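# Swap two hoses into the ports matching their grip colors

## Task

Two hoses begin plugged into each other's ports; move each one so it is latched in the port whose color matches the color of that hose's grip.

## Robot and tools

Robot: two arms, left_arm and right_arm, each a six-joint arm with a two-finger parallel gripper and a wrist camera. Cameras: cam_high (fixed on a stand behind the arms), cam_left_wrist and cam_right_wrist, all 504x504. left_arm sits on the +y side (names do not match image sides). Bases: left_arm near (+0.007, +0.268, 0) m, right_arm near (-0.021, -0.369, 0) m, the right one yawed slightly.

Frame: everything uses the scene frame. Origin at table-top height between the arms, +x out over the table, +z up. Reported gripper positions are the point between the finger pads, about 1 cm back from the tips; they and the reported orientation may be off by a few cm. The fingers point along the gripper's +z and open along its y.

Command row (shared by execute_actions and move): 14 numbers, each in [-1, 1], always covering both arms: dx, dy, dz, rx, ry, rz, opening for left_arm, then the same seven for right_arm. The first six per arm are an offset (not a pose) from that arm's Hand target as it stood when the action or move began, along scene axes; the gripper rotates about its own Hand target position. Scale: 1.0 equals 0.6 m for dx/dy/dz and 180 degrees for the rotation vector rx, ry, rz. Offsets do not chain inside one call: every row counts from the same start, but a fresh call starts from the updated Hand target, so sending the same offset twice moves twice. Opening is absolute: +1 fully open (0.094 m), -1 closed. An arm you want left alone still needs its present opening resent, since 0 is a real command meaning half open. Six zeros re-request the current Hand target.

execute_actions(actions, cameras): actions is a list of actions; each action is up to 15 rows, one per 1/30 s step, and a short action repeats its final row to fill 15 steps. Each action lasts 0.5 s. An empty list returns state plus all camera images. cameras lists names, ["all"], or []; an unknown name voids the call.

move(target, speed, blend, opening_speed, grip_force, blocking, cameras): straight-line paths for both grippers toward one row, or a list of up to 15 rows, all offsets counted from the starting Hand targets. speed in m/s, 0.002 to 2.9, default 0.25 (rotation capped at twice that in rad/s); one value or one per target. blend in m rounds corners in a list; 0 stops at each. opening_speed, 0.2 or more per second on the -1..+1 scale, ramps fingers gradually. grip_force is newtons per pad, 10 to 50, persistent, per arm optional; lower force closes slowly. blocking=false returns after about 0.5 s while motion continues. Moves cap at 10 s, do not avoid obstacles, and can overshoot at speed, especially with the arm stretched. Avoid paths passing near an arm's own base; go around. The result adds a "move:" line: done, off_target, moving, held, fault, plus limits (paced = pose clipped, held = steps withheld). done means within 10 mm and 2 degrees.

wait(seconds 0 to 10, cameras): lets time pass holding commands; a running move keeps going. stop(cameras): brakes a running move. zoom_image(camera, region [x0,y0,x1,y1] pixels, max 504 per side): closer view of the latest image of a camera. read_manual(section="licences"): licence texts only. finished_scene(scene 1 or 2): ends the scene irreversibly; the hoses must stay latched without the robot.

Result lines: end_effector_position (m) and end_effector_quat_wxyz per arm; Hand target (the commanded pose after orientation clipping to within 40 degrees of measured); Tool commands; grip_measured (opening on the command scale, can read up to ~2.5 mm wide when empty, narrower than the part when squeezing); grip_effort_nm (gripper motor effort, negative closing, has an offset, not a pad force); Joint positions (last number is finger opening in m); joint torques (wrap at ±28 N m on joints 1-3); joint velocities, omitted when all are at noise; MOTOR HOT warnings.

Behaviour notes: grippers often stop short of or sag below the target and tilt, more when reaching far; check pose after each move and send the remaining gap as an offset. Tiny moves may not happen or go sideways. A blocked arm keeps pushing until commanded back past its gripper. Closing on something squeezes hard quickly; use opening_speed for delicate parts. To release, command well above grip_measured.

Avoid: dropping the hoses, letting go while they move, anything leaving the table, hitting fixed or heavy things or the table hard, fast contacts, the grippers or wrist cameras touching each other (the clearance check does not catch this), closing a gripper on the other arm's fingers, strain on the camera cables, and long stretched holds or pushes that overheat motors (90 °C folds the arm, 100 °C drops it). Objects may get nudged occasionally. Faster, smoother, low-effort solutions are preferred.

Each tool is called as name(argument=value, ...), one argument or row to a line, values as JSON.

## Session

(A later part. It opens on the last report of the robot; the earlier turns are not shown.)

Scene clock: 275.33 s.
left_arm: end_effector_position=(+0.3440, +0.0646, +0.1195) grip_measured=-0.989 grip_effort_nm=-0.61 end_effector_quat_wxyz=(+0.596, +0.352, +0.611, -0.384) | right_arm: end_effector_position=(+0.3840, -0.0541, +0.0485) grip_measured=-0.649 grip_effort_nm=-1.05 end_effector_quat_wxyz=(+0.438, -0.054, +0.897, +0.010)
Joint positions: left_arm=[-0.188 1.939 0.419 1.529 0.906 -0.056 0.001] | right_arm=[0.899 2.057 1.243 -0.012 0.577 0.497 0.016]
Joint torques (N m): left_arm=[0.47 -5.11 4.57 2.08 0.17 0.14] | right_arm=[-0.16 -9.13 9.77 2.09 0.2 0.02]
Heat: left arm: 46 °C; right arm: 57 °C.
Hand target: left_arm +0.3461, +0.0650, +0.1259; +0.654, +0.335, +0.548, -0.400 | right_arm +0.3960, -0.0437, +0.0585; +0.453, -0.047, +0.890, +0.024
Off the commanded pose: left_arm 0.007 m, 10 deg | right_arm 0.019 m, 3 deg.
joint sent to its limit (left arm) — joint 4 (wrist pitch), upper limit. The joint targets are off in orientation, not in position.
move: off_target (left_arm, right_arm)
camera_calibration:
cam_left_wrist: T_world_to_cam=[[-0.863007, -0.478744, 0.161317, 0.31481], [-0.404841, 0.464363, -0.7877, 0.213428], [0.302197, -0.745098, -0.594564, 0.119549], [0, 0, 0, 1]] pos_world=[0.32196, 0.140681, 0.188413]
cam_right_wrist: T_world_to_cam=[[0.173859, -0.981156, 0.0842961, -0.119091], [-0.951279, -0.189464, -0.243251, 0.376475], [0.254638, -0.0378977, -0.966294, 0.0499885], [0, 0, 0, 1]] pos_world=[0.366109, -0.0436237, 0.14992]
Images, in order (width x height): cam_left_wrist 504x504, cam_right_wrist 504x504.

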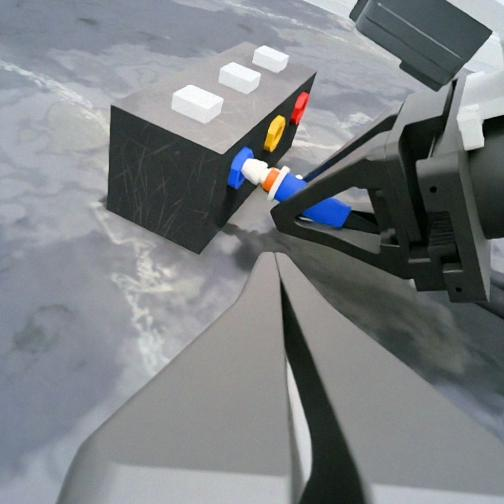

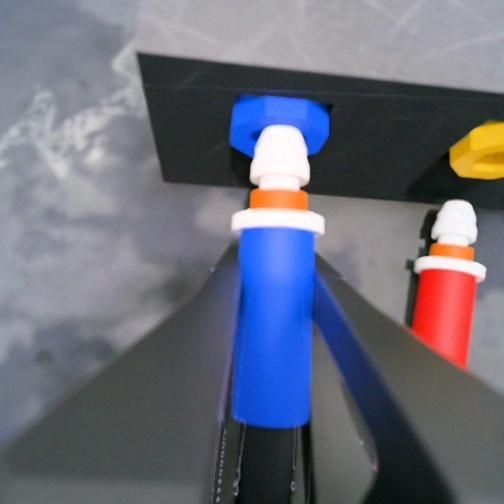

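move(
  target=[0,0,0,0,0,0,-1,0.0395,0.0102,0,0.0021,-0.0165,0,-0.75],
  speed=0.08,
  cameras=["cam_right_wrist","cam_left_wrist"],
)

zoom_image(
  camera="cam_left_wrist",
  region=[210, 120, 330, 220],
)

zoom_image(
  camera="cam_right_wrist",
  region=[180, 40, 380, 240],
)

Scene clock: 276.40 s.
left_arm: end_effector_position=(+0.3440, +0.0646, +0.1195) grip_measured=-0.989 grip_effort_nm=-0.61 end_effector_quat_wxyz=(+0.596, +0.352, +0.611, -0.384) | right_arm: end_effector_position=(+0.3945, -0.0522, +0.0446) grip_measured=-0.650 grip_effort_nm=-1.04 end_effector_quat_wxyz=(+0.445, -0.062, +0.893, +0.001)
Joint positions: left_arm=[-0.188 1.939 0.419 1.529 0.906 -0.056 0.001] | right_arm=[0.888 2.095 1.272 0.013 0.585 0.459 0.016]
Joint torques (N m): left_arm=[0.46 -5.09 4.59 2.07 0.16 0.14] | right_arm=[-1.21 -7.92 11.03 2.76 0.2 -0.1]
Heat: left arm: 46 °C; right arm: 57 °C.
Hand target: left_arm +0.3461, +0.0650, +0.1259; +0.654, +0.335, +0.548, -0.400 | right_arm +0.4197, -0.0377, +0.0586; +0.477, -0.046, +0.878, +0.026
Off the commanded pose: left_arm 0.007 m, 10 deg | right_arm 0.032 m, 5 deg.
joint sent to its limit (left arm) — joint 4 (wrist pitch), upper limit. The joint targets are off in orientation, not in position.
move: off_target (left_arm, right_arm)
camera_calibration:
cam_left_wrist: T_world_to_cam=[[-0.863007, -0.478744, 0.161317, 0.31481], [-0.404841, 0.464363, -0.7877, 0.213428], [0.302197, -0.745098, -0.594564, 0.119549], [0, 0, 0, 1]] pos_world=[0.32196, 0.140681, 0.188413]
cam_right_wrist: T_world_to_cam=[[0.179198, -0.977737, 0.109168, -0.121822], [-0.945647, -0.20179, -0.255013, 0.383553], [0.271365, -0.0575369, -0.960755, 0.0357305], [0, 0, 0, 1]] pos_world=[0.37484, -0.0396572, 0.145438]
Images, in order (width x height): cam_left_wrist 504x504, cam_right_wrist 504x504.

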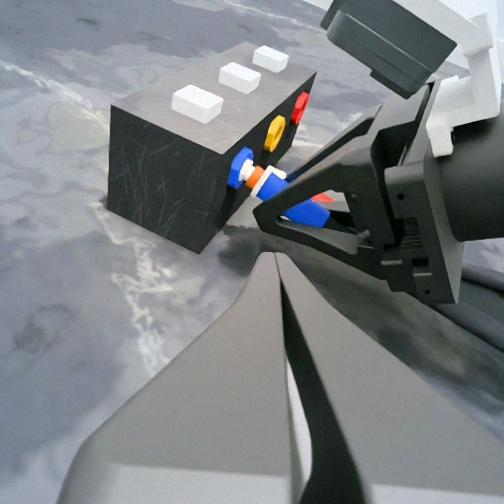

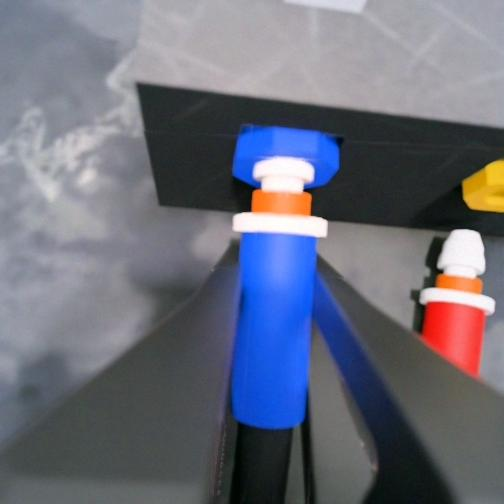

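Scaled by 4.200 from the camera's 504x504 image, which has a finer 720x720 frame.

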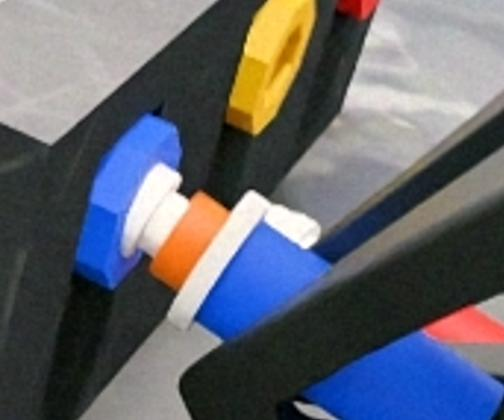

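Scaled by 2.520 from the camera's 504x504 image, which has a finer 720x720 frame.

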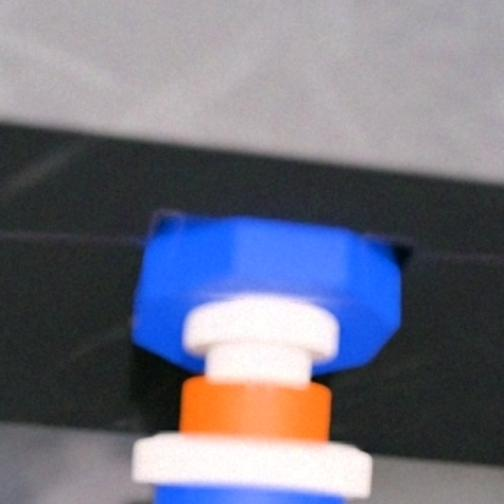

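move(
  target=[0,0,0,0,0,0,-1,0.005,0.002,0.022,0,0,0,-0.75],
  speed=0.08,
  cameras=["cam_right_wrist","cam_left_wrist"],
)

zoom_image(
  camera="cam_left_wrist",
  region=[210, 120, 330, 220],
)

zoom_image(
  camera="cam_right_wrist",
  region=[180, 40, 380, 240],
)

Scene clock: 277.53 s.
left_arm: end_effector_position=(+0.3440, +0.0646, +0.1195) grip_measured=-0.989 grip_effort_nm=-0.61 end_effector_quat_wxyz=(+0.596, +0.352, +0.611, -0.384) | right_arm: end_effector_position=(+0.3942, -0.0525, +0.0460) grip_measured=-0.650 grip_effort_nm=-1.04 end_effector_quat_wxyz=(+0.437, -0.070, +0.897, -0.008)
Joint positions: left_arm=[-0.188 1.939 0.419 1.529 0.906 -0.056 0.001] | right_arm=[0.887 2.095 1.296 -0.034 0.583 0.449 0.016]
Joint torques (N m): left_arm=[0.44 -5.12 4.59 2.08 0.16 0.14] | right_arm=[-1.4 -9.66 11.47 2.72 0.22 -0.04]
Heat: left arm: 46 °C; right arm: 57 °C.
Hand target: left_arm +0.3461, +0.0650, +0.1259; +0.654, +0.335, +0.548, -0.400 | right_arm +0.4227, -0.0365, +0.0717; +0.476, -0.046, +0.878, +0.026
Off the commanded pose: left_arm 0.007 m, 10 deg | right_arm 0.042 m, 7 deg.
joint sent to its limit (left arm) — joint 4 (wrist pitch), upper limit. The joint targets are off in orientation, not in position.
move: off_target (left_arm, right_arm)
camera_calibration:
cam_left_wrist: T_world_to_cam=[[-0.863007, -0.478744, 0.161317, 0.31481], [-0.404841, 0.464363, -0.7877, 0.213428], [0.302197, -0.745098, -0.594564, 0.119549], [0, 0, 0, 1]] pos_world=[0.32196, 0.140681, 0.188413]
cam_right_wrist: T_world_to_cam=[[0.1879, -0.973645, 0.129265, -0.126354], [-0.948318, -0.214106, -0.234203, 0.383003], [0.255707, -0.0785775, -0.963556, 0.042361], [0, 0, 0, 1]] pos_world=[0.376118, -0.0376926, 0.146851]
Images, in order (width x height): cam_left_wrist 504x504, cam_right_wrist 504x504.

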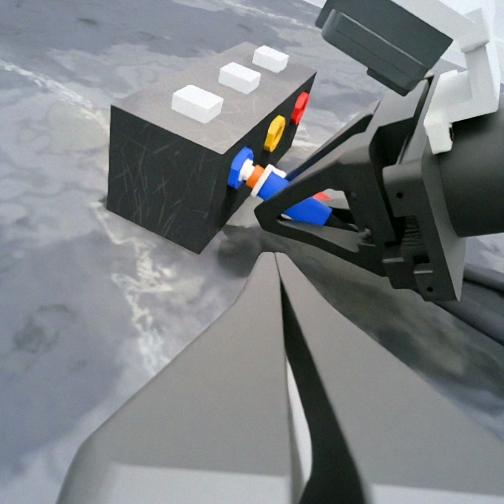

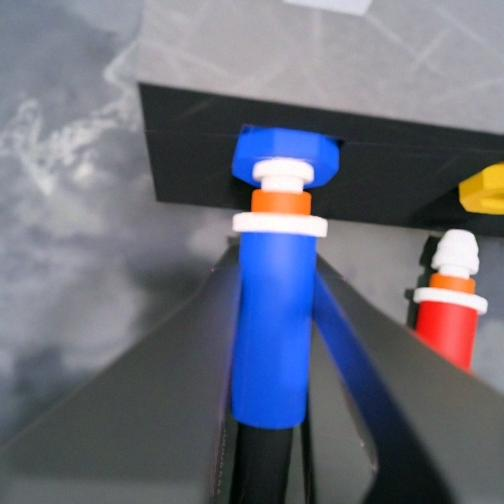

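Scaled by 4.200 from the camera's 504x504 image, which has a finer 720x720 frame.

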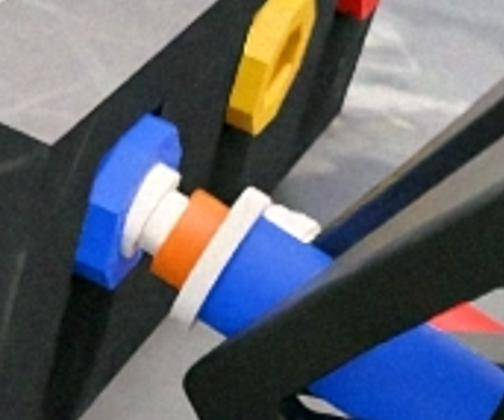

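Scaled by 2.520 from the camera's 504x504 image, which has a finer 720x720 frame.

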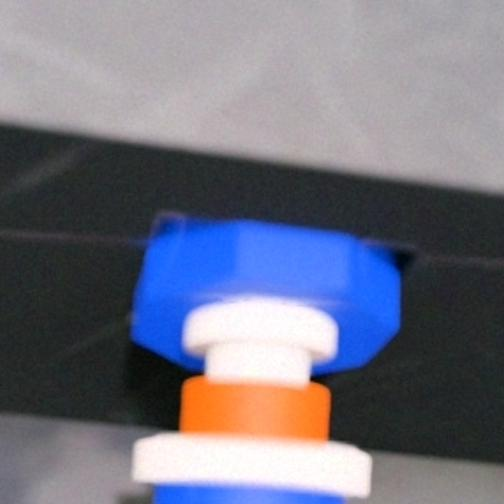

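zoom_image(
  camera="cam_left_wrist",
  region=[220, 140, 350, 250],
)

Scaled by 3.877 from the camera's 504x504 image, which has a finer 720x720 frame.

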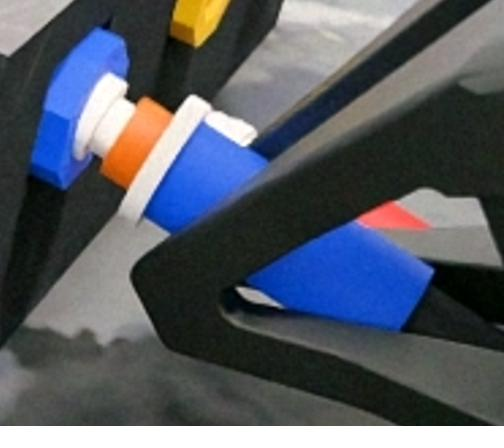

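move(
  target=[0,0,0,0,0,0,-1,0,0,0.015,-0.0055,0.044,0,-0.75],
  speed=0.08,
  cameras=["cam_right_wrist","cam_left_wrist"],
)

zoom_image(
  camera="cam_left_wrist",
  region=[220, 140, 350, 250],
)

zoom_image(
  camera="cam_right_wrist",
  region=[180, 40, 380, 240],
)

Scene clock: 279.67 s.
left_arm: end_effector_position=(+0.3440, +0.0646, +0.1195) grip_measured=-0.989 grip_effort_nm=-0.60 end_effector_quat_wxyz=(+0.596, +0.352, +0.611, -0.384) | right_arm: end_effector_position=(+0.3926, -0.0532, +0.0509) grip_measured=-0.650 grip_effort_nm=-1.05 end_effector_quat_wxyz=(+0.365, -0.081, +0.927, -0.012)
Joint positions: left_arm=[-0.188 1.939 0.419 1.529 0.906 -0.056 0.001] | right_arm=[0.86 2.108 1.458 -0.327 0.484 0.483 0.016]
Joint torques (N m): left_arm=[0.49 -5.09 4.6 2.07 0.16 0.14] | right_arm=[-0.9 -10.66 11.96 2.47 0.45 0.21]
Heat: left arm: 46 °C; right arm: 57 °C.
Hand target: left_arm +0.3461, +0.0650, +0.1259; +0.654, +0.335, +0.548, -0.400 | right_arm +0.4228, -0.0366, +0.0809; +0.414, -0.048, +0.909, +0.021
Off the commanded pose: left_arm 0.007 m, 10 deg | right_arm 0.046 m, 8 deg.
joint sent to its limit (left arm) — joint 4 (wrist pitch), upper limit. The joint targets are off in orientation, not in position.
move: off_target (left_arm, right_arm)
camera_calibration:
cam_left_wrist: T_world_to_cam=[[-0.863007, -0.478744, 0.161317, 0.31481], [-0.404841, 0.464363, -0.7877, 0.213428], [0.302197, -0.745098, -0.594564, 0.119549], [0, 0, 0, 1]] pos_world=[0.32196, 0.140681, 0.188413]
cam_right_wrist: T_world_to_cam=[[0.218512, -0.967947, 0.123822, -0.138753], [-0.970254, -0.229057, -0.0783626, 0.382274], [0.104213, -0.103016, -0.989205, 0.106871], [0, 0, 0, 1]] pos_world=[0.390085, -0.0357334, 0.152854]
Images, in order (width x height): cam_left_wrist 504x504, cam_right_wrist 504x504.

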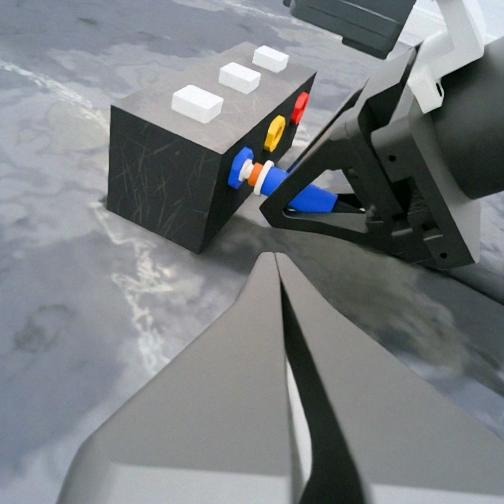

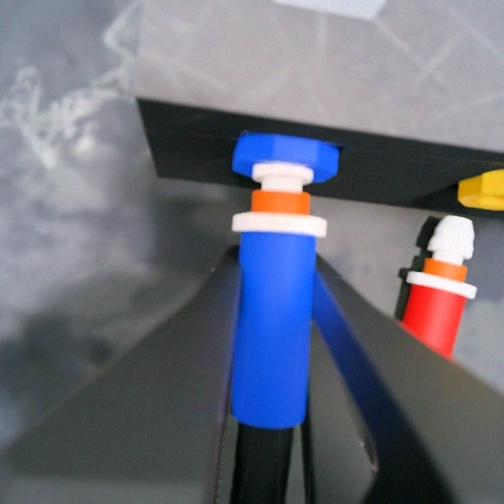

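Scaled by 3.877 from the camera's 504x504 image, which has a finer 720x720 frame.

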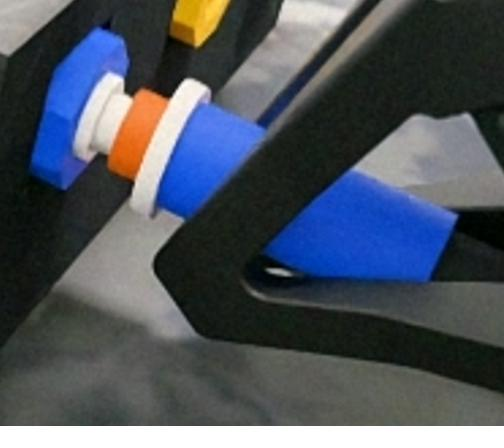

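Scaled by 2.520 from the camera's 504x504 image, which has a finer 720x720 frame.

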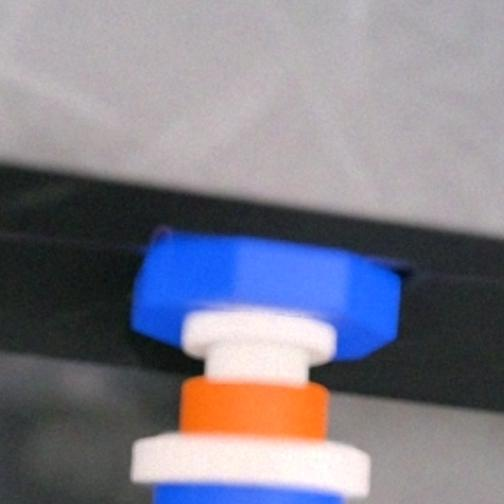

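move(
  target=[0,0,0,0,0,0,-1,0.006,0.001,0,0.003,-0.0245,0,-0.75],
  speed=0.08,
  cameras=["cam_right_wrist","cam_left_wrist"],
)

zoom_image(
  camera="cam_left_wrist",
  region=[220, 140, 350, 250],
)

zoom_image(
  camera="cam_right_wrist",
  region=[180, 40, 380, 240],
)

Scene clock: 280.77 s.
left_arm: end_effector_position=(+0.3440, +0.0646, +0.1195) grip_measured=-0.989 grip_effort_nm=-0.61 end_effector_quat_wxyz=(+0.596, +0.352, +0.611, -0.384) | right_arm: end_effector_position=(+0.3935, -0.0525, +0.0517) grip_measured=-0.650 grip_effort_nm=-1.05 end_effector_quat_wxyz=(+0.373, -0.079, +0.924, -0.013)
Joint positions: left_arm=[-0.188 1.939 0.419 1.529 0.906 -0.056 0.001] | right_arm=[0.864 2.108 1.451 -0.307 0.499 0.483 0.016]
Joint torques (N m): left_arm=[0.46 -5.11 4.6 2.07 0.17 0.14] | right_arm=[-0.51 -11.36 7.65 3.55 0.72 0]
Heat: left arm: 46 °C; right arm: 57 °C.
Hand target: left_arm +0.3461, +0.0650, +0.1259; +0.654, +0.335, +0.548, -0.400 | right_arm +0.4264, -0.0358, +0.0809; +0.449, -0.047, +0.892, +0.024
Off the commanded pose: left_arm 0.007 m, 10 deg | right_arm 0.047 m, 11 deg.
joint sent to its limit (left arm) — joint 4 (wrist pitch), upper limit. The joint targets are off in orientation, not in position.
move: off_target (left_arm, right_arm)
camera_calibration:
cam_left_wrist: T_world_to_cam=[[-0.863007, -0.478744, 0.161317, 0.31481], [-0.404841, 0.464363, -0.7877, 0.213428], [0.302197, -0.745098, -0.594564, 0.119549], [0, 0, 0, 1]] pos_world=[0.32196, 0.140681, 0.188413]
cam_right_wrist: T_world_to_cam=[[0.211784, -0.969019, 0.127081, -0.135923], [-0.969801, -0.224466, -0.0953953, 0.384346], [0.120965, -0.10304, -0.987294, 0.100999], [0, 0, 0, 1]] pos_world=[0.389308, -0.0350326, 0.153654]
Images, in order (width x height): cam_left_wrist 504x504, cam_right_wrist 504x504.

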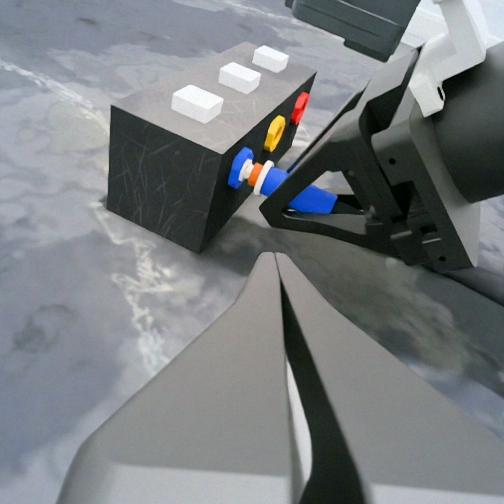

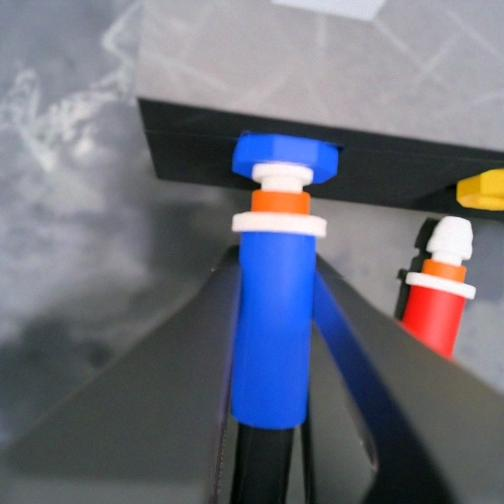

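Scaled by 3.877 from the camera's 504x504 image, which has a finer 720x720 frame.

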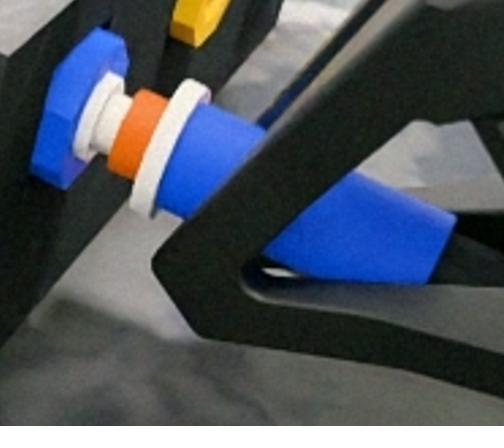

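Scaled by 2.520 from the camera's 504x504 image, which has a finer 720x720 frame.

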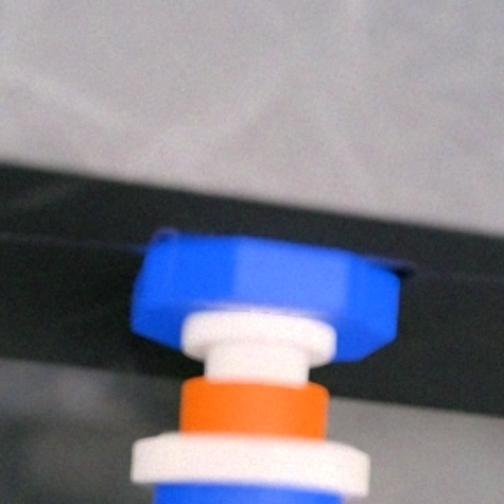

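move(
  target=[0,0,0,0,0,0,-1,0,0,0,0.004,-0.03,0,-0.75],
  speed=0.08,
  cameras=["cam_right_wrist","cam_left_wrist"],
)

zoom_image(
  camera="cam_left_wrist",
  region=[220, 140, 350, 250],
)

Scene clock: 283.97 s.
left_arm: end_effector_position=(+0.3440, +0.0646, +0.1195) grip_measured=-0.989 grip_effort_nm=-0.60 end_effector_quat_wxyz=(+0.596, +0.352, +0.611, -0.384) | right_arm: end_effector_position=(+0.3950, -0.0527, +0.0473) grip_measured=-0.650 grip_effort_nm=-1.04 end_effector_quat_wxyz=(+0.424, -0.079, +0.902, -0.026)
Joint positions: left_arm=[-0.188 1.939 0.419 1.529 0.906 -0.056 0.001] | right_arm=[0.888 2.108 1.351 -0.123 0.591 0.444 0.016]
Joint torques (N m): left_arm=[0.47 -5.11 4.57 2.07 0.16 0.15] | right_arm=[-1.43 -12.04 7.31 3.75 0.32 -0.1]
Heat: left arm: 45 °C; right arm: 58 °C.
Hand target: left_arm +0.3461, +0.0650, +0.1259; +0.654, +0.335, +0.548, -0.400 | right_arm +0.4264, -0.0360, +0.0808; +0.491, -0.046, +0.870, +0.027
Off the commanded pose: left_arm 0.007 m, 10 deg | right_arm 0.049 m, 11 deg.
joint sent to its limit (left arm) — joint 4 (wrist pitch), upper limit. The joint targets are off in orientation, not in position.
move: off_target (left_arm, right_arm)
camera_calibration:
cam_left_wrist: T_world_to_cam=[[-0.863007, -0.478744, 0.161317, 0.31481], [-0.404841, 0.464363, -0.7877, 0.213428], [0.302197, -0.745098, -0.594564, 0.119549], [0, 0, 0, 1]] pos_world=[0.32196, 0.140681, 0.188413]
cam_right_wrist: T_world_to_cam=[[0.190429, -0.967682, 0.165314, -0.129282], [-0.95432, -0.221968, -0.200008, 0.384323], [0.230238, -0.119675, -0.965748, 0.0512932], [0, 0, 0, 1]] pos_world=[0.379577, -0.0336578, 0.147776]
Images, in order (width x height): cam_left_wrist 504x504, cam_right_wrist 504x504.

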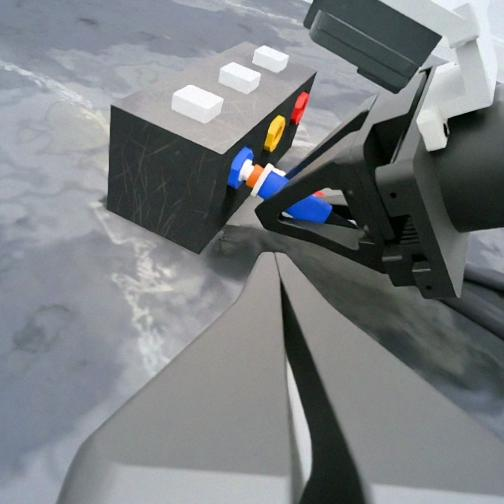

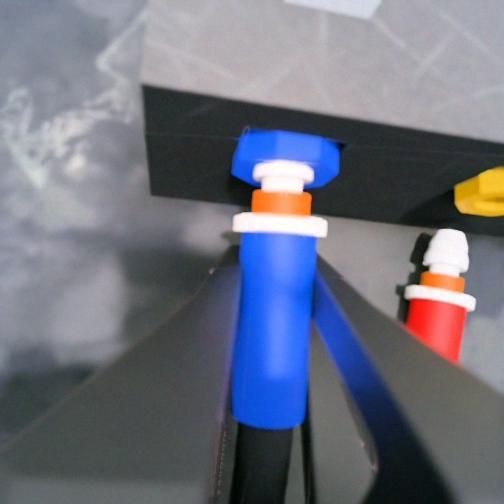

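Scaled by 3.877 from the camera's 504x504 image, which has a finer 720x720 frame.

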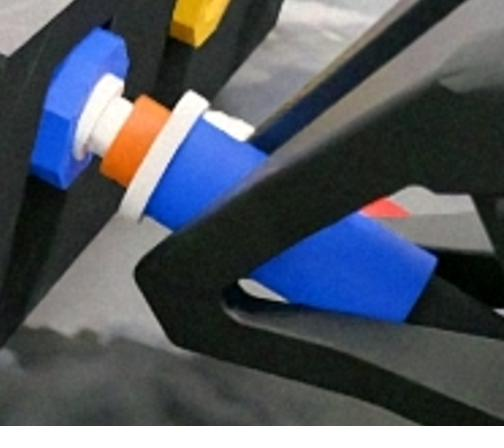

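move(
  target=[
    [0.123,-0.008,0.1235,0.0776,0.553,0.184,-1,0,0,0,-0.0024,0.0193,0,-0.75],
    [0.2,-0.203,0.0135,0.0776,0.553,0.184,-1,0,0,0,-0.0024,0.0193,0,-0.75],
  ],
  speed=0.2,
  blend=0.02,
  cameras=["cam_right_wrist","cam_left_wrist"],
)

Scene clock: 290.10 s.
left_arm: end_effector_position=(+0.4631, -0.0581, +0.1335) grip_measured=-0.989 grip_effort_nm=-0.60 end_effector_quat_wxyz=(+0.046, -0.158, +0.946, -0.278) | right_arm: end_effector_position=(+0.3941, -0.0532, +0.0451) grip_measured=-0.650 grip_effort_nm=-1.04 end_effector_quat_wxyz=(+0.420, -0.081, +0.904, -0.025)
Joint positions: left_arm=[-0.509 2.358 2.304 -1.072 0.369 -0.924 0.001] | right_arm=[0.886 2.108 1.348 -0.125 0.583 0.444 0.016]
Joint torques (N m): left_arm=[-0.12 -10.71 10.03 0.76 -0.01 -0.14] | right_arm=[-2.15 -11.75 11.51 2.7 0.03 0.09]
Heat: left arm: 45 °C; right arm: 60 °C.
Hand target: left_arm +0.4663, -0.0567, +0.1340; +0.048, -0.166, +0.947, -0.272 | right_arm +0.4263, -0.0359, +0.0808; +0.464, -0.047, +0.884, +0.025
Off the commanded pose: left_arm 0.003 m, 1 deg | right_arm 0.051 m, 9 deg.
move: off_target (right_arm)
camera_calibration:
cam_left_wrist: T_world_to_cam=[[0.382074, -0.769687, 0.51147, -0.283704], [-0.824642, -0.0341525, 0.564623, 0.314495], [-0.417114, -0.637508, -0.647765, 0.346894], [0, 0, 0, 1]] pos_world=[0.512436, 0.0135252, 0.192241]
cam_right_wrist: T_world_to_cam=[[0.195582, -0.966867, 0.164058, -0.131139], [-0.95509, -0.225765, -0.191922, 0.382595], [0.222601, -0.119153, -0.967601, 0.0525342], [0, 0, 0, 1]] pos_world=[0.379367, -0.0341577, 0.145775]
Images, in order (width x height): cam_left_wrist 504x504, cam_right_wrist 504x504.

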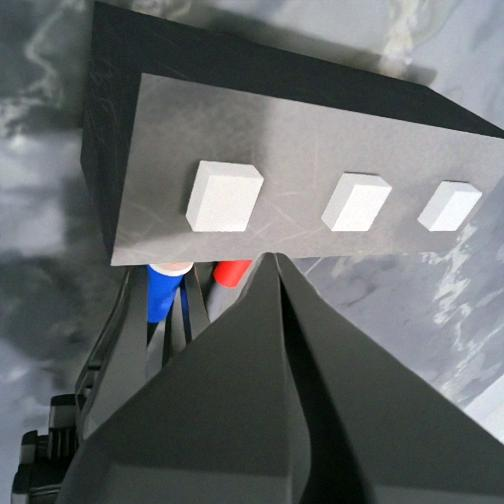

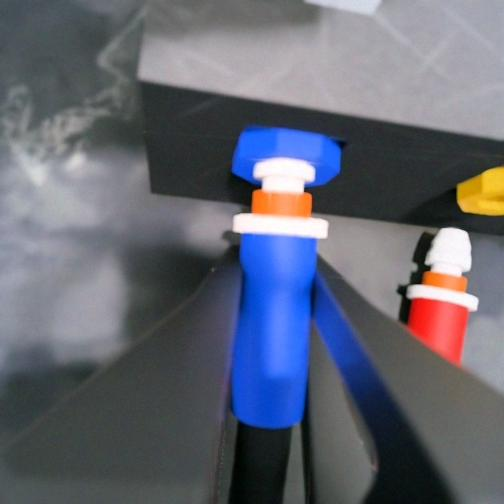

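move(
  target=[
    [-0.015,0.008,-0.0717,0,0,0,-1,0,0,0,0,0,0,-0.75],
    [-0.0305,0.0168,-0.149,0,0,0,-1,0,0,0,0,0,0,-0.75],
    [-0.06,0.035,-0.2567,0,0,0,-1,0,0,0,0,0,0,-0.75],
  ],
  speed=0.06,
  blend=0.005,
  cameras=["cam_right_wrist","cam_left_wrist"],
)

Scene clock: 293.50 s.
left_arm: end_effector_position=(+0.4601, -0.0765, +0.0976) grip_measured=-0.989 grip_effort_nm=-0.60 end_effector_quat_wxyz=(+0.139, -0.097, +0.898, -0.407) | right_arm: end_effector_position=(+0.3941, -0.0532, +0.0451) grip_measured=-0.650 grip_effort_nm=-1.05 end_effector_quat_wxyz=(+0.420, -0.081, +0.904, -0.025)
Joint positions: left_arm=[-0.511 2.135 1.584 -0.235 0.471 -0.925 0.001] | right_arm=[0.886 2.108 1.348 -0.125 0.583 0.444 0.016]
Joint torques (N m): left_arm=[-0.01 -2.56 0.03 -0.32 -1.05 0.02] | right_arm=[-2.06 -11.75 11.47 2.7 0.04 0.1]
Heat: left arm: 45 °C; right arm: 61 °C.
Hand target: left_arm +0.4301, -0.0357, -0.0201; +0.047, -0.166, +0.947, -0.272 | right_arm +0.4263, -0.0359, +0.0808; +0.464, -0.047, +0.884, +0.025
Off the commanded pose: left_arm 0.128 m, 21 deg | right_arm 0.051 m, 9 deg.
move: off_target (left_arm, right_arm)
camera_calibration:
cam_left_wrist: T_world_to_cam=[[0.176221, -0.634012, 0.752977, -0.196846], [-0.936602, 0.127357, 0.326431, 0.418877], [-0.302858, -0.762764, -0.571374, 0.241154], [0, 0, 0, 1]] pos_world=[0.500045, 0.00579399, 0.149276]
cam_right_wrist: T_world_to_cam=[[0.195582, -0.966867, 0.164058, -0.131139], [-0.95509, -0.225765, -0.191922, 0.382595], [0.222601, -0.119153, -0.967601, 0.0525342], [0, 0, 0, 1]] pos_world=[0.379367, -0.0341577, 0.145775]
Images, in order (width x height): cam_left_wrist 504x504, cam_right_wrist 504x504.

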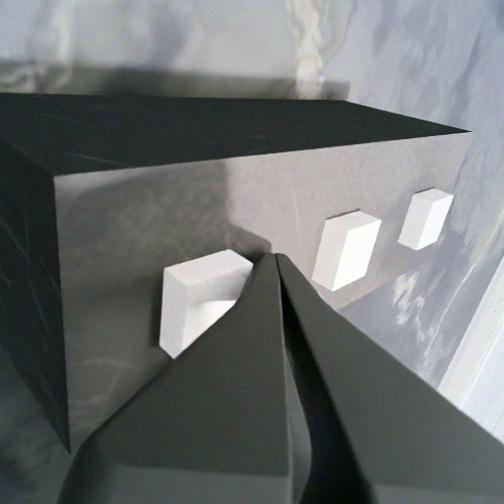

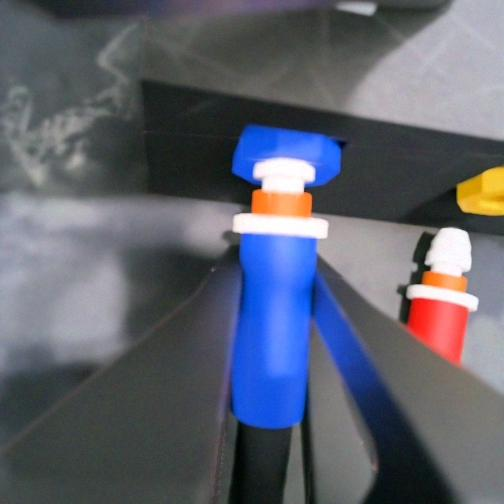

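move(
  target=[
    [0.06,-0.0355,0.2568,0,0,0,-1,0,0,0,0,0,0,-0.75],
    [0.0615,-0.012,0.2415,0,0,0,-1,0,0,0,0,0,0,-0.75],
  ],
  speed=0.3,
  blend=0.01,
  cameras=["cam_left_wrist"],
)

Scene clock: 295.87 s.
left_arm: end_effector_position=(+0.4640, -0.0434, +0.1228) grip_measured=-0.989 grip_effort_nm=-0.60 end_effector_quat_wxyz=(+0.043, -0.171, +0.945, -0.277) | right_arm: end_effector_position=(+0.3942, -0.0533, +0.0450) grip_measured=-0.650 grip_effort_nm=-1.05 end_effector_quat_wxyz=(+0.419, -0.081, +0.904, -0.025)
Joint positions: left_arm=[-0.482 2.317 2.194 -1.014 0.378 -0.924 0.001] | right_arm=[0.886 2.108 1.348 -0.125 0.581 0.444 0.016]
Joint torques (N m): left_arm=[-0.23 -10.69 10.14 0.74 -0.01 0.13] | right_arm=[-2.14 -11.74 11.47 2.7 0.06 0.09]
Heat: left arm: 45 °C; right arm: 61 °C.
Hand target: left_arm +0.4671, -0.0429, +0.1250; +0.048, -0.166, +0.947, -0.272 | right_arm +0.4264, -0.0360, +0.0808; +0.464, -0.047, +0.884, +0.025
Off the commanded pose: left_arm 0.004 m, 1 deg | right_arm 0.051 m, 9 deg.
move: off_target (right_arm); blend cut to 0.0084 m at target 1
camera_calibration:
cam_left_wrist: T_world_to_cam=[[0.407246, -0.759801, 0.506807, -0.277968], [-0.815528, -0.0526999, 0.576313, 0.315285], [-0.411175, -0.648016, -0.641101, 0.34579], [0, 0, 0, 1]] pos_world=[0.512505, 0.0294923, 0.180859]
Images, in order (width x height): cam_left_wrist 504x504.

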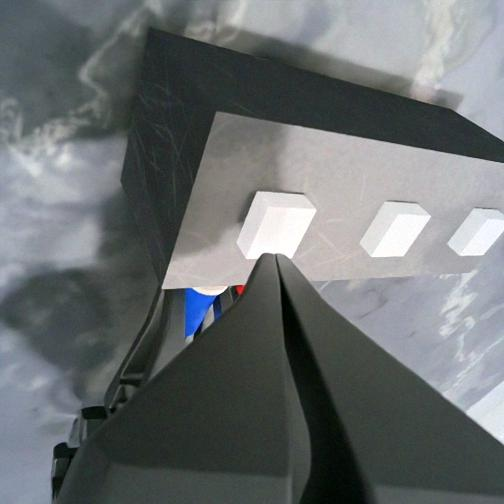

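move(
  target=[
    [-0.002,-0.0285,0.005,0,0,0,-1,0,0,0,0,0,0,-0.75],
    [-0.002,-0.0185,-0.005,0,0,0,-1,0,0,0,0,0,0,-0.75],
    [-0.005,-0.0185,-0.06,0,0,0,-1,0,0,0,0,0,0,-0.75],
    [-0.025,-0.0035,-0.158,0,0,0,-1,0,0,0,0,0,0,-0.75],
  ],
  speed=0.08,
  blend=[0.003,0.003,0.003,0],
  cameras=["cam_left_wrist","cam_right_wrist"],
)

Scene clock: 298.33 s.
left_arm: end_effector_position=(+0.4691, -0.0660, +0.1039) grip_measured=-0.989 grip_effort_nm=-0.60 end_effector_quat_wxyz=(+0.097, -0.132, +0.921, -0.354) | right_arm: end_effector_position=(+0.3942, -0.0533, +0.0450) grip_measured=-0.650 grip_effort_nm=-1.04 end_effector_quat_wxyz=(+0.419, -0.081, +0.904, -0.025)
Joint positions: left_arm=[-0.497 2.212 1.835 -0.561 0.435 -0.926 0.001] | right_arm=[0.886 2.108 1.348 -0.125 0.581 0.444 0.016]
Joint torques (N m): left_arm=[-0.58 -5.45 1.84 0.5 -0.66 0.03] | right_arm=[-2.11 -11.77 11.58 2.68 0.05 0.09]
Heat: left arm: 45 °C; right arm: 61 °C.
Hand target: left_arm +0.4521, -0.0450, +0.0302; +0.048, -0.166, +0.947, -0.272 | right_arm +0.4264, -0.0360, +0.0808; +0.464, -0.047, +0.884, +0.025
Off the commanded pose: left_arm 0.079 m, 12 deg | right_arm 0.051 m, 9 deg.
move: off_target (left_arm, right_arm)
camera_calibration:
cam_left_wrist: T_world_to_cam=[[0.286801, -0.694362, 0.660005, -0.242653], [-0.893532, 0.0545548, 0.445674, 0.386424], [-0.345465, -0.717555, -0.604788, 0.2819], [0, 0, 0, 1]] pos_world=[0.512262, 0.0127085, 0.158423]
cam_right_wrist: T_world_to_cam=[[0.195871, -0.96697, 0.163104, -0.131347], [-0.95524, -0.225745, -0.191197, 0.382769], [0.221702, -0.118353, -0.967905, 0.05276], [0, 0, 0, 1]] pos_world=[0.379666, -0.0343564, 0.145674]
Images, in order (width x height): cam_left_wrist 504x504, cam_right_wrist 504x504.

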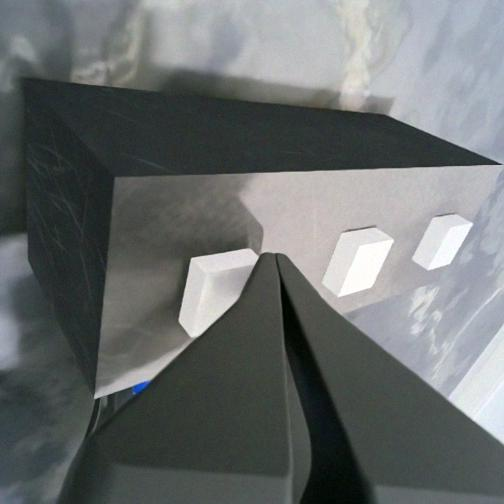

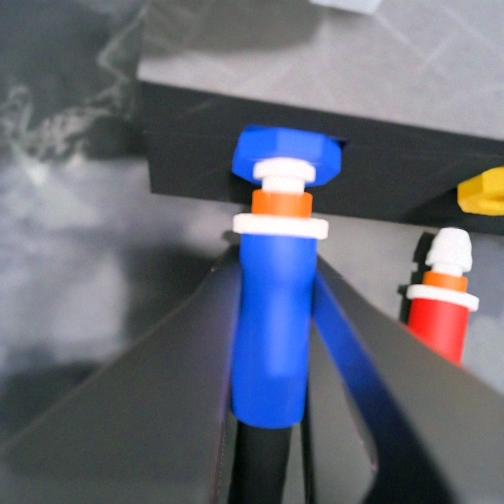

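move(
  target=[
    [0.023,-0.0283,0.1747,0,0,0,-1,0,0,0,0,0,0,-0.75],
    [0.023,-0.0167,0.158,0,0,0,-1,0,0,0,0,0,0,-0.75],
    [0.0215,-0.015,0.1247,0,0,0,-1,0,0,0,0,0,0,-0.75],
    [-0.02,0.045,0.0163,0,0,0,-1,0,0,0,0,0,0,-0.75],
  ],
  speed=0.08,
  blend=[0.005,0.003,0.003,0],
  cameras=["cam_left_wrist","cam_right_wrist"],
)

Scene clock: 301.87 s.
left_arm: end_effector_position=(+0.4584, -0.0458, +0.1011) grip_measured=-0.989 grip_effort_nm=-0.60 end_effector_quat_wxyz=(+0.091, -0.133, +0.921, -0.354) | right_arm: end_effector_position=(+0.3942, -0.0533, +0.0450) grip_measured=-0.650 grip_effort_nm=-1.05 end_effector_quat_wxyz=(+0.419, -0.081, +0.904, -0.025)
Joint positions: left_arm=[-0.467 2.145 1.722 -0.534 0.46 -0.901 0.001] | right_arm=[0.886 2.108 1.348 -0.125 0.581 0.444 0.016]
Joint torques (N m): left_arm=[0.27 -7.09 1.7 0.28 -0.72 0.17] | right_arm=[-2.14 -11.73 11.54 2.69 0.04 0.1]
Heat: left arm: 45 °C; right arm: 62 °C.
Hand target: left_arm +0.4400, -0.0181, +0.0399; +0.048, -0.166, +0.947, -0.272 | right_arm +0.4264, -0.0360, +0.0808; +0.464, -0.047, +0.884, +0.025
Off the commanded pose: left_arm 0.070 m, 12 deg | right_arm 0.051 m, 9 deg.
move: off_target (left_arm, right_arm)
camera_calibration:
cam_left_wrist: T_world_to_cam=[[0.292763, -0.69349, 0.658302, -0.226268], [-0.888185, 0.0577566, 0.455841, 0.373727], [-0.354143, -0.718147, -0.599039, 0.294376], [0, 0, 0, 1]] pos_world=[0.502433, 0.0329049, 0.154935]
cam_right_wrist: T_world_to_cam=[[0.195871, -0.96697, 0.163104, -0.131347], [-0.95524, -0.225745, -0.191197, 0.382769], [0.221702, -0.118353, -0.967905, 0.05276], [0, 0, 0, 1]] pos_world=[0.379666, -0.0343564, 0.145674]
Images, in order (width x height): cam_left_wrist 504x504, cam_right_wrist 504x504.

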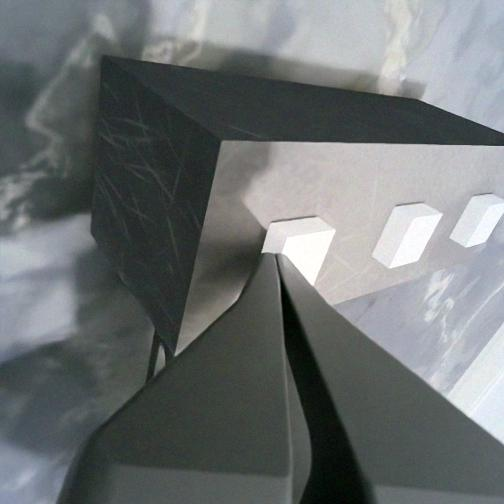

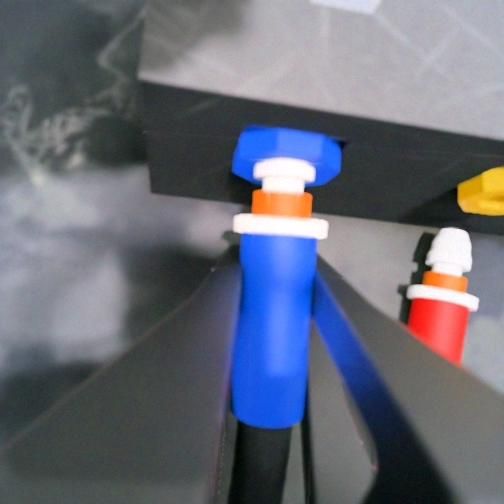

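move(
  target=[-0.02,0.02,-0.12,0,0,0,-1,0.02,0.006,0.005,-0.002,0.016,0,-0.75],
  speed=0.08,
  cameras=["cam_left_wrist","cam_right_wrist"],
)

Scene clock: 303.70 s.
left_arm: end_effector_position=(+0.4534, -0.0424, +0.0929) grip_measured=-0.989 grip_effort_nm=-0.60 end_effector_quat_wxyz=(+0.129, -0.095, +0.895, -0.416) | right_arm: end_effector_position=(+0.3940, -0.0536, +0.0490) grip_measured=-0.650 grip_effort_nm=-1.05 end_effector_quat_wxyz=(+0.374, -0.092, +0.923, -0.022)
Joint positions: left_arm=[-0.441 2.073 1.466 -0.206 0.544 -0.875 0.001] | right_arm=[0.864 2.113 1.445 -0.297 0.505 0.452 0.016]
Joint torques (N m): left_arm=[-0.76 -0.44 -0.31 -0.15 -1.48 0.24] | right_arm=[-1.98 -10.03 12.64 3.1 0.44 0.16]
Heat: left arm: 45 °C; right arm: 62 °C.
Hand target: left_arm +0.4280, -0.0061, -0.0321; +0.048, -0.166, +0.947, -0.272 | right_arm +0.4384, -0.0323, +0.0838; +0.442, -0.047, +0.896, +0.024
Off the commanded pose: left_arm 0.133 m, 21 deg | right_arm 0.060 m, 11 deg.
move: off_target (left_arm, right_arm)
camera_calibration:
cam_left_wrist: T_world_to_cam=[[0.177822, -0.622454, 0.762188, -0.171587], [-0.930741, 0.145113, 0.335655, 0.407002], [-0.319533, -0.769086, -0.553539, 0.26814], [0, 0, 0, 1]] pos_world=[0.495005, 0.0403567, 0.142596]
cam_right_wrist: T_world_to_cam=[[0.228974, -0.961316, 0.15311, -0.144509], [-0.965062, -0.244762, -0.0935249, 0.381365], [0.127382, -0.126346, -0.983774, 0.0942091], [0, 0, 0, 1]] pos_world=[0.389129, -0.0336721, 0.150473]
Images, in order (width x height): cam_left_wrist 504x504, cam_right_wrist 504x504.

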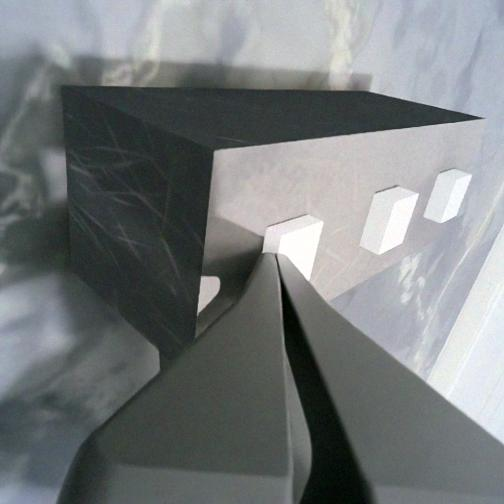

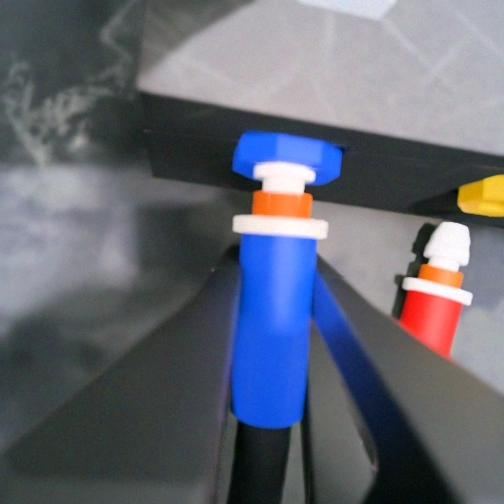

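zoom_image(
  camera="cam_left_wrist",
  region=[170, 170, 370, 340],
)

zoom_image(
  camera="cam_right_wrist",
  region=[180, 80, 380, 280],
)

Scaled by 2.520 from the camera's 504x504 image, which has a finer 720x720 frame.

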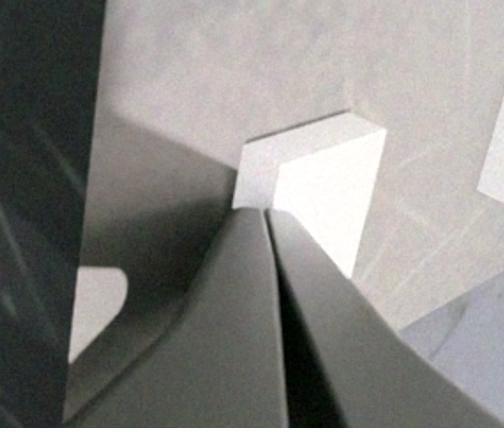

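Scaled by 2.520 from the camera's 504x504 image, which has a finer 720x720 frame.

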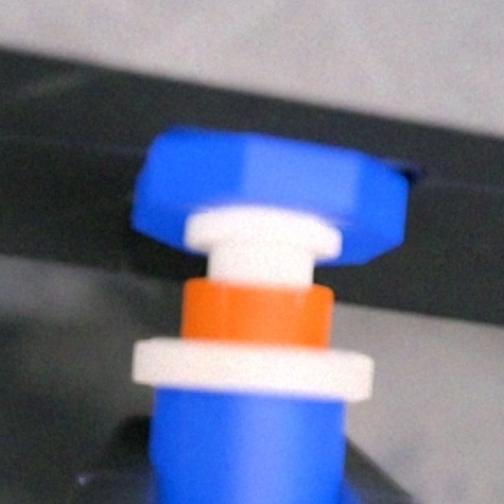

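move(
  target=[
    [0.0633,-0.06,0.27,0,0,0,-1,0,0,0,0,0,0,-0.75],
    [0.0633,-0.086,0.275,0,0,0,-1,0,0,0,0,0,0,-0.75],
    [0.0633,-0.0815,0.26,0,0,0,-1,0,0,0,0,0,0,-0.75],
    [0.0625,-0.08,0.228,0,0,0,-1,0,0,0,0,0,0,-0.75],
    [0.0283,-0.044,0.115,0,0,0,-1,0,0,0,0,0,0,-0.75],
  ],
  speed=0.1,
  blend=[0.01,0.005,0.003,0.003,0],
  cameras=["cam_left_wrist","cam_right_wrist"],
)

Scene clock: 307.90 s.
left_arm: end_effector_position=(+0.4602, -0.0541, +0.1029) grip_measured=-0.989 grip_effort_nm=-0.60 end_effector_quat_wxyz=(+0.089, -0.136, +0.923, -0.349) | right_arm: end_effector_position=(+0.3939, -0.0535, +0.0489) grip_measured=-0.650 grip_effort_nm=-1.04 end_effector_quat_wxyz=(+0.374, -0.092, +0.923, -0.021)
Joint positions: left_arm=[-0.484 2.171 1.776 -0.566 0.442 -0.918 0.001] | right_arm=[0.864 2.113 1.445 -0.298 0.505 0.454 0.016]
Joint torques (N m): left_arm=[-0.23 -5.97 1.72 0.53 -0.66 0.13] | right_arm=[-1.92 -9.94 12.67 3.11 0.46 0.14]
Heat: left arm: 45 °C; right arm: 61 °C.
Hand target: left_arm +0.4451, -0.0324, +0.0369; +0.048, -0.166, +0.947, -0.272 | right_arm +0.4383, -0.0323, +0.0838; +0.442, -0.047, +0.896, +0.023
Off the commanded pose: left_arm 0.071 m, 11 deg | right_arm 0.060 m, 11 deg.
move: off_target (left_arm, right_arm); blend cut to 0.0079 m at target 1, 0.0047 m at target 2
camera_calibration:
cam_left_wrist: T_world_to_cam=[[0.302244, -0.698455, 0.648698, -0.237412], [-0.884855, 0.0475173, 0.463437, 0.372183], [-0.354514, -0.714074, -0.60367, 0.29091], [0, 0, 0, 1]] pos_world=[0.504215, 0.0242245, 0.157139]
cam_right_wrist: T_world_to_cam=[[0.228229, -0.961755, 0.151454, -0.144063], [-0.965356, -0.24375, -0.0931363, 0.381419], [0.126491, -0.12495, -0.984067, 0.0945354], [0, 0, 0, 1]] pos_world=[0.389127, -0.0337698, 0.150372]
Images, in order (width x height): cam_left_wrist 504x504, cam_right_wrist 504x504.

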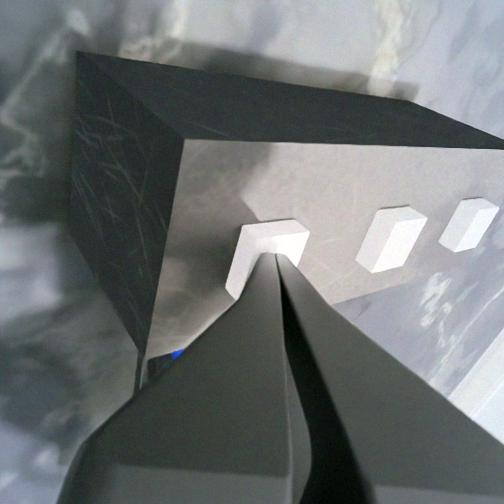

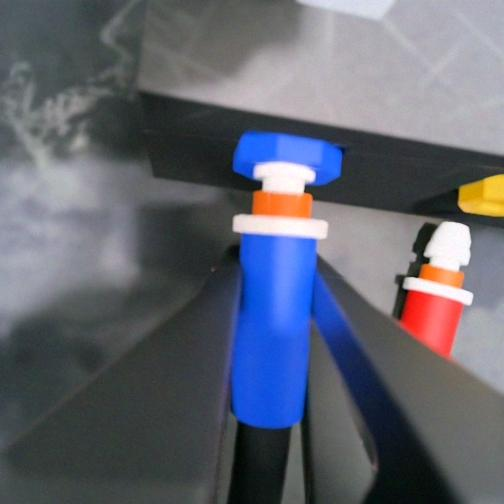

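move(
  target=[-0.022,0.026,-0.09,0,0,0,-1,0.0,0.0,0.0,0.002,-0.018,0,-0.75],
  speed=0.1,
  cameras=["cam_left_wrist","cam_right_wrist"],
)

zoom_image(
  camera="cam_right_wrist",
  region=[180, 80, 380, 280],
)

Scene clock: 309.47 s.
left_arm: end_effector_position=(+0.4610, -0.0545, +0.1020) grip_measured=-0.989 grip_effort_nm=-0.59 end_effector_quat_wxyz=(+0.134, -0.102, +0.896, -0.410) | right_arm: end_effector_position=(+0.3946, -0.0531, +0.0501) grip_measured=-0.650 grip_effort_nm=-1.04 end_effector_quat_wxyz=(+0.377, -0.091, +0.921, -0.022)
Joint positions: left_arm=[-0.465 2.098 1.546 -0.249 0.51 -0.901 0.001] | right_arm=[0.865 2.113 1.445 -0.292 0.511 0.454 0.016]
Joint torques (N m): left_arm=[-0.4 -1.91 -0.13 -0.3 -1.21 0.25] | right_arm=[-1.25 -10.69 8.85 3.91 0.75 0.05]
Heat: left arm: 45 °C; right arm: 61 °C.
Hand target: left_arm +0.4318, -0.0169, -0.0171; +0.048, -0.166, +0.947, -0.272 | right_arm +0.4383, -0.0323, +0.0838; +0.467, -0.047, +0.883, +0.025
Off the commanded pose: left_arm 0.128 m, 21 deg | right_arm 0.059 m, 13 deg.
move: off_target (left_arm, right_arm)
camera_calibration:
cam_left_wrist: T_world_to_cam=[[0.186607, -0.626723, 0.756568, -0.191082], [-0.933675, 0.126463, 0.335049, 0.413112], [-0.305661, -0.768912, -0.561557, 0.260587], [0, 0, 0, 1]] pos_world=[0.501021, 0.0283694, 0.152488]
cam_right_wrist: T_world_to_cam=[[0.224926, -0.962289, 0.152998, -0.142717], [-0.965169, -0.241571, -0.100456, 0.382762], [0.133628, -0.125074, -0.983107, 0.0927526], [0, 0, 0, 1]] pos_world=[0.389137, -0.0332696, 0.151472]
Images, in order (width x height): cam_left_wrist 504x504, cam_right_wrist 504x504.

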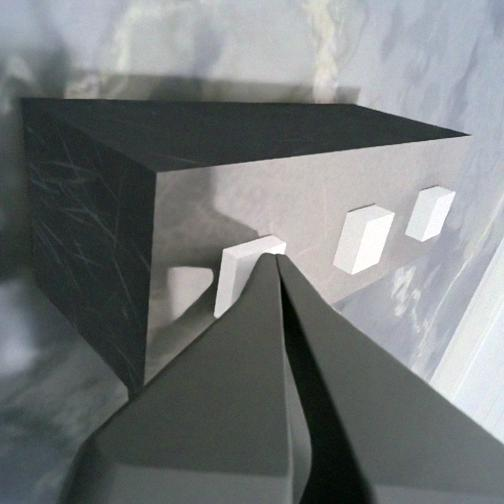

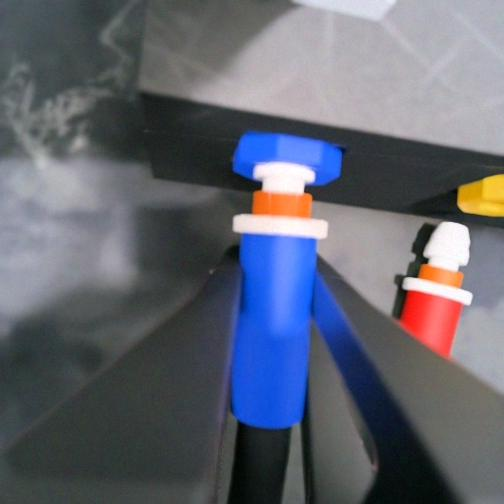

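Scaled by 2.520 from the camera's 504x504 image, which has a finer 720x720 frame.

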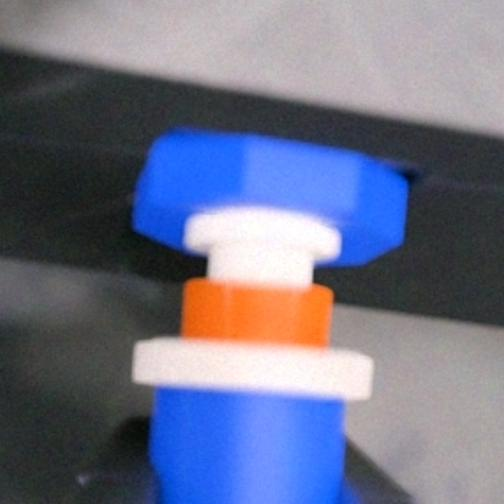

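zoom_image(
  camera="cam_left_wrist",
  region=[190, 160, 430, 340],
)

Scaled by 2.100 from the camera's 504x504 image, which has a finer 720x720 frame.

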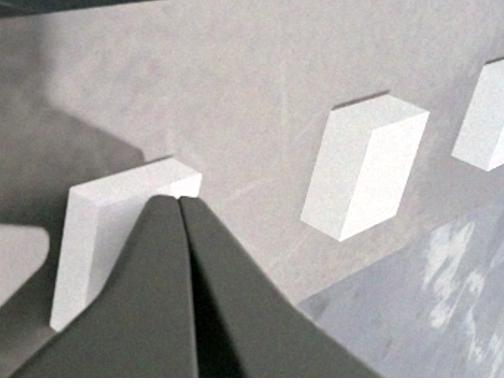

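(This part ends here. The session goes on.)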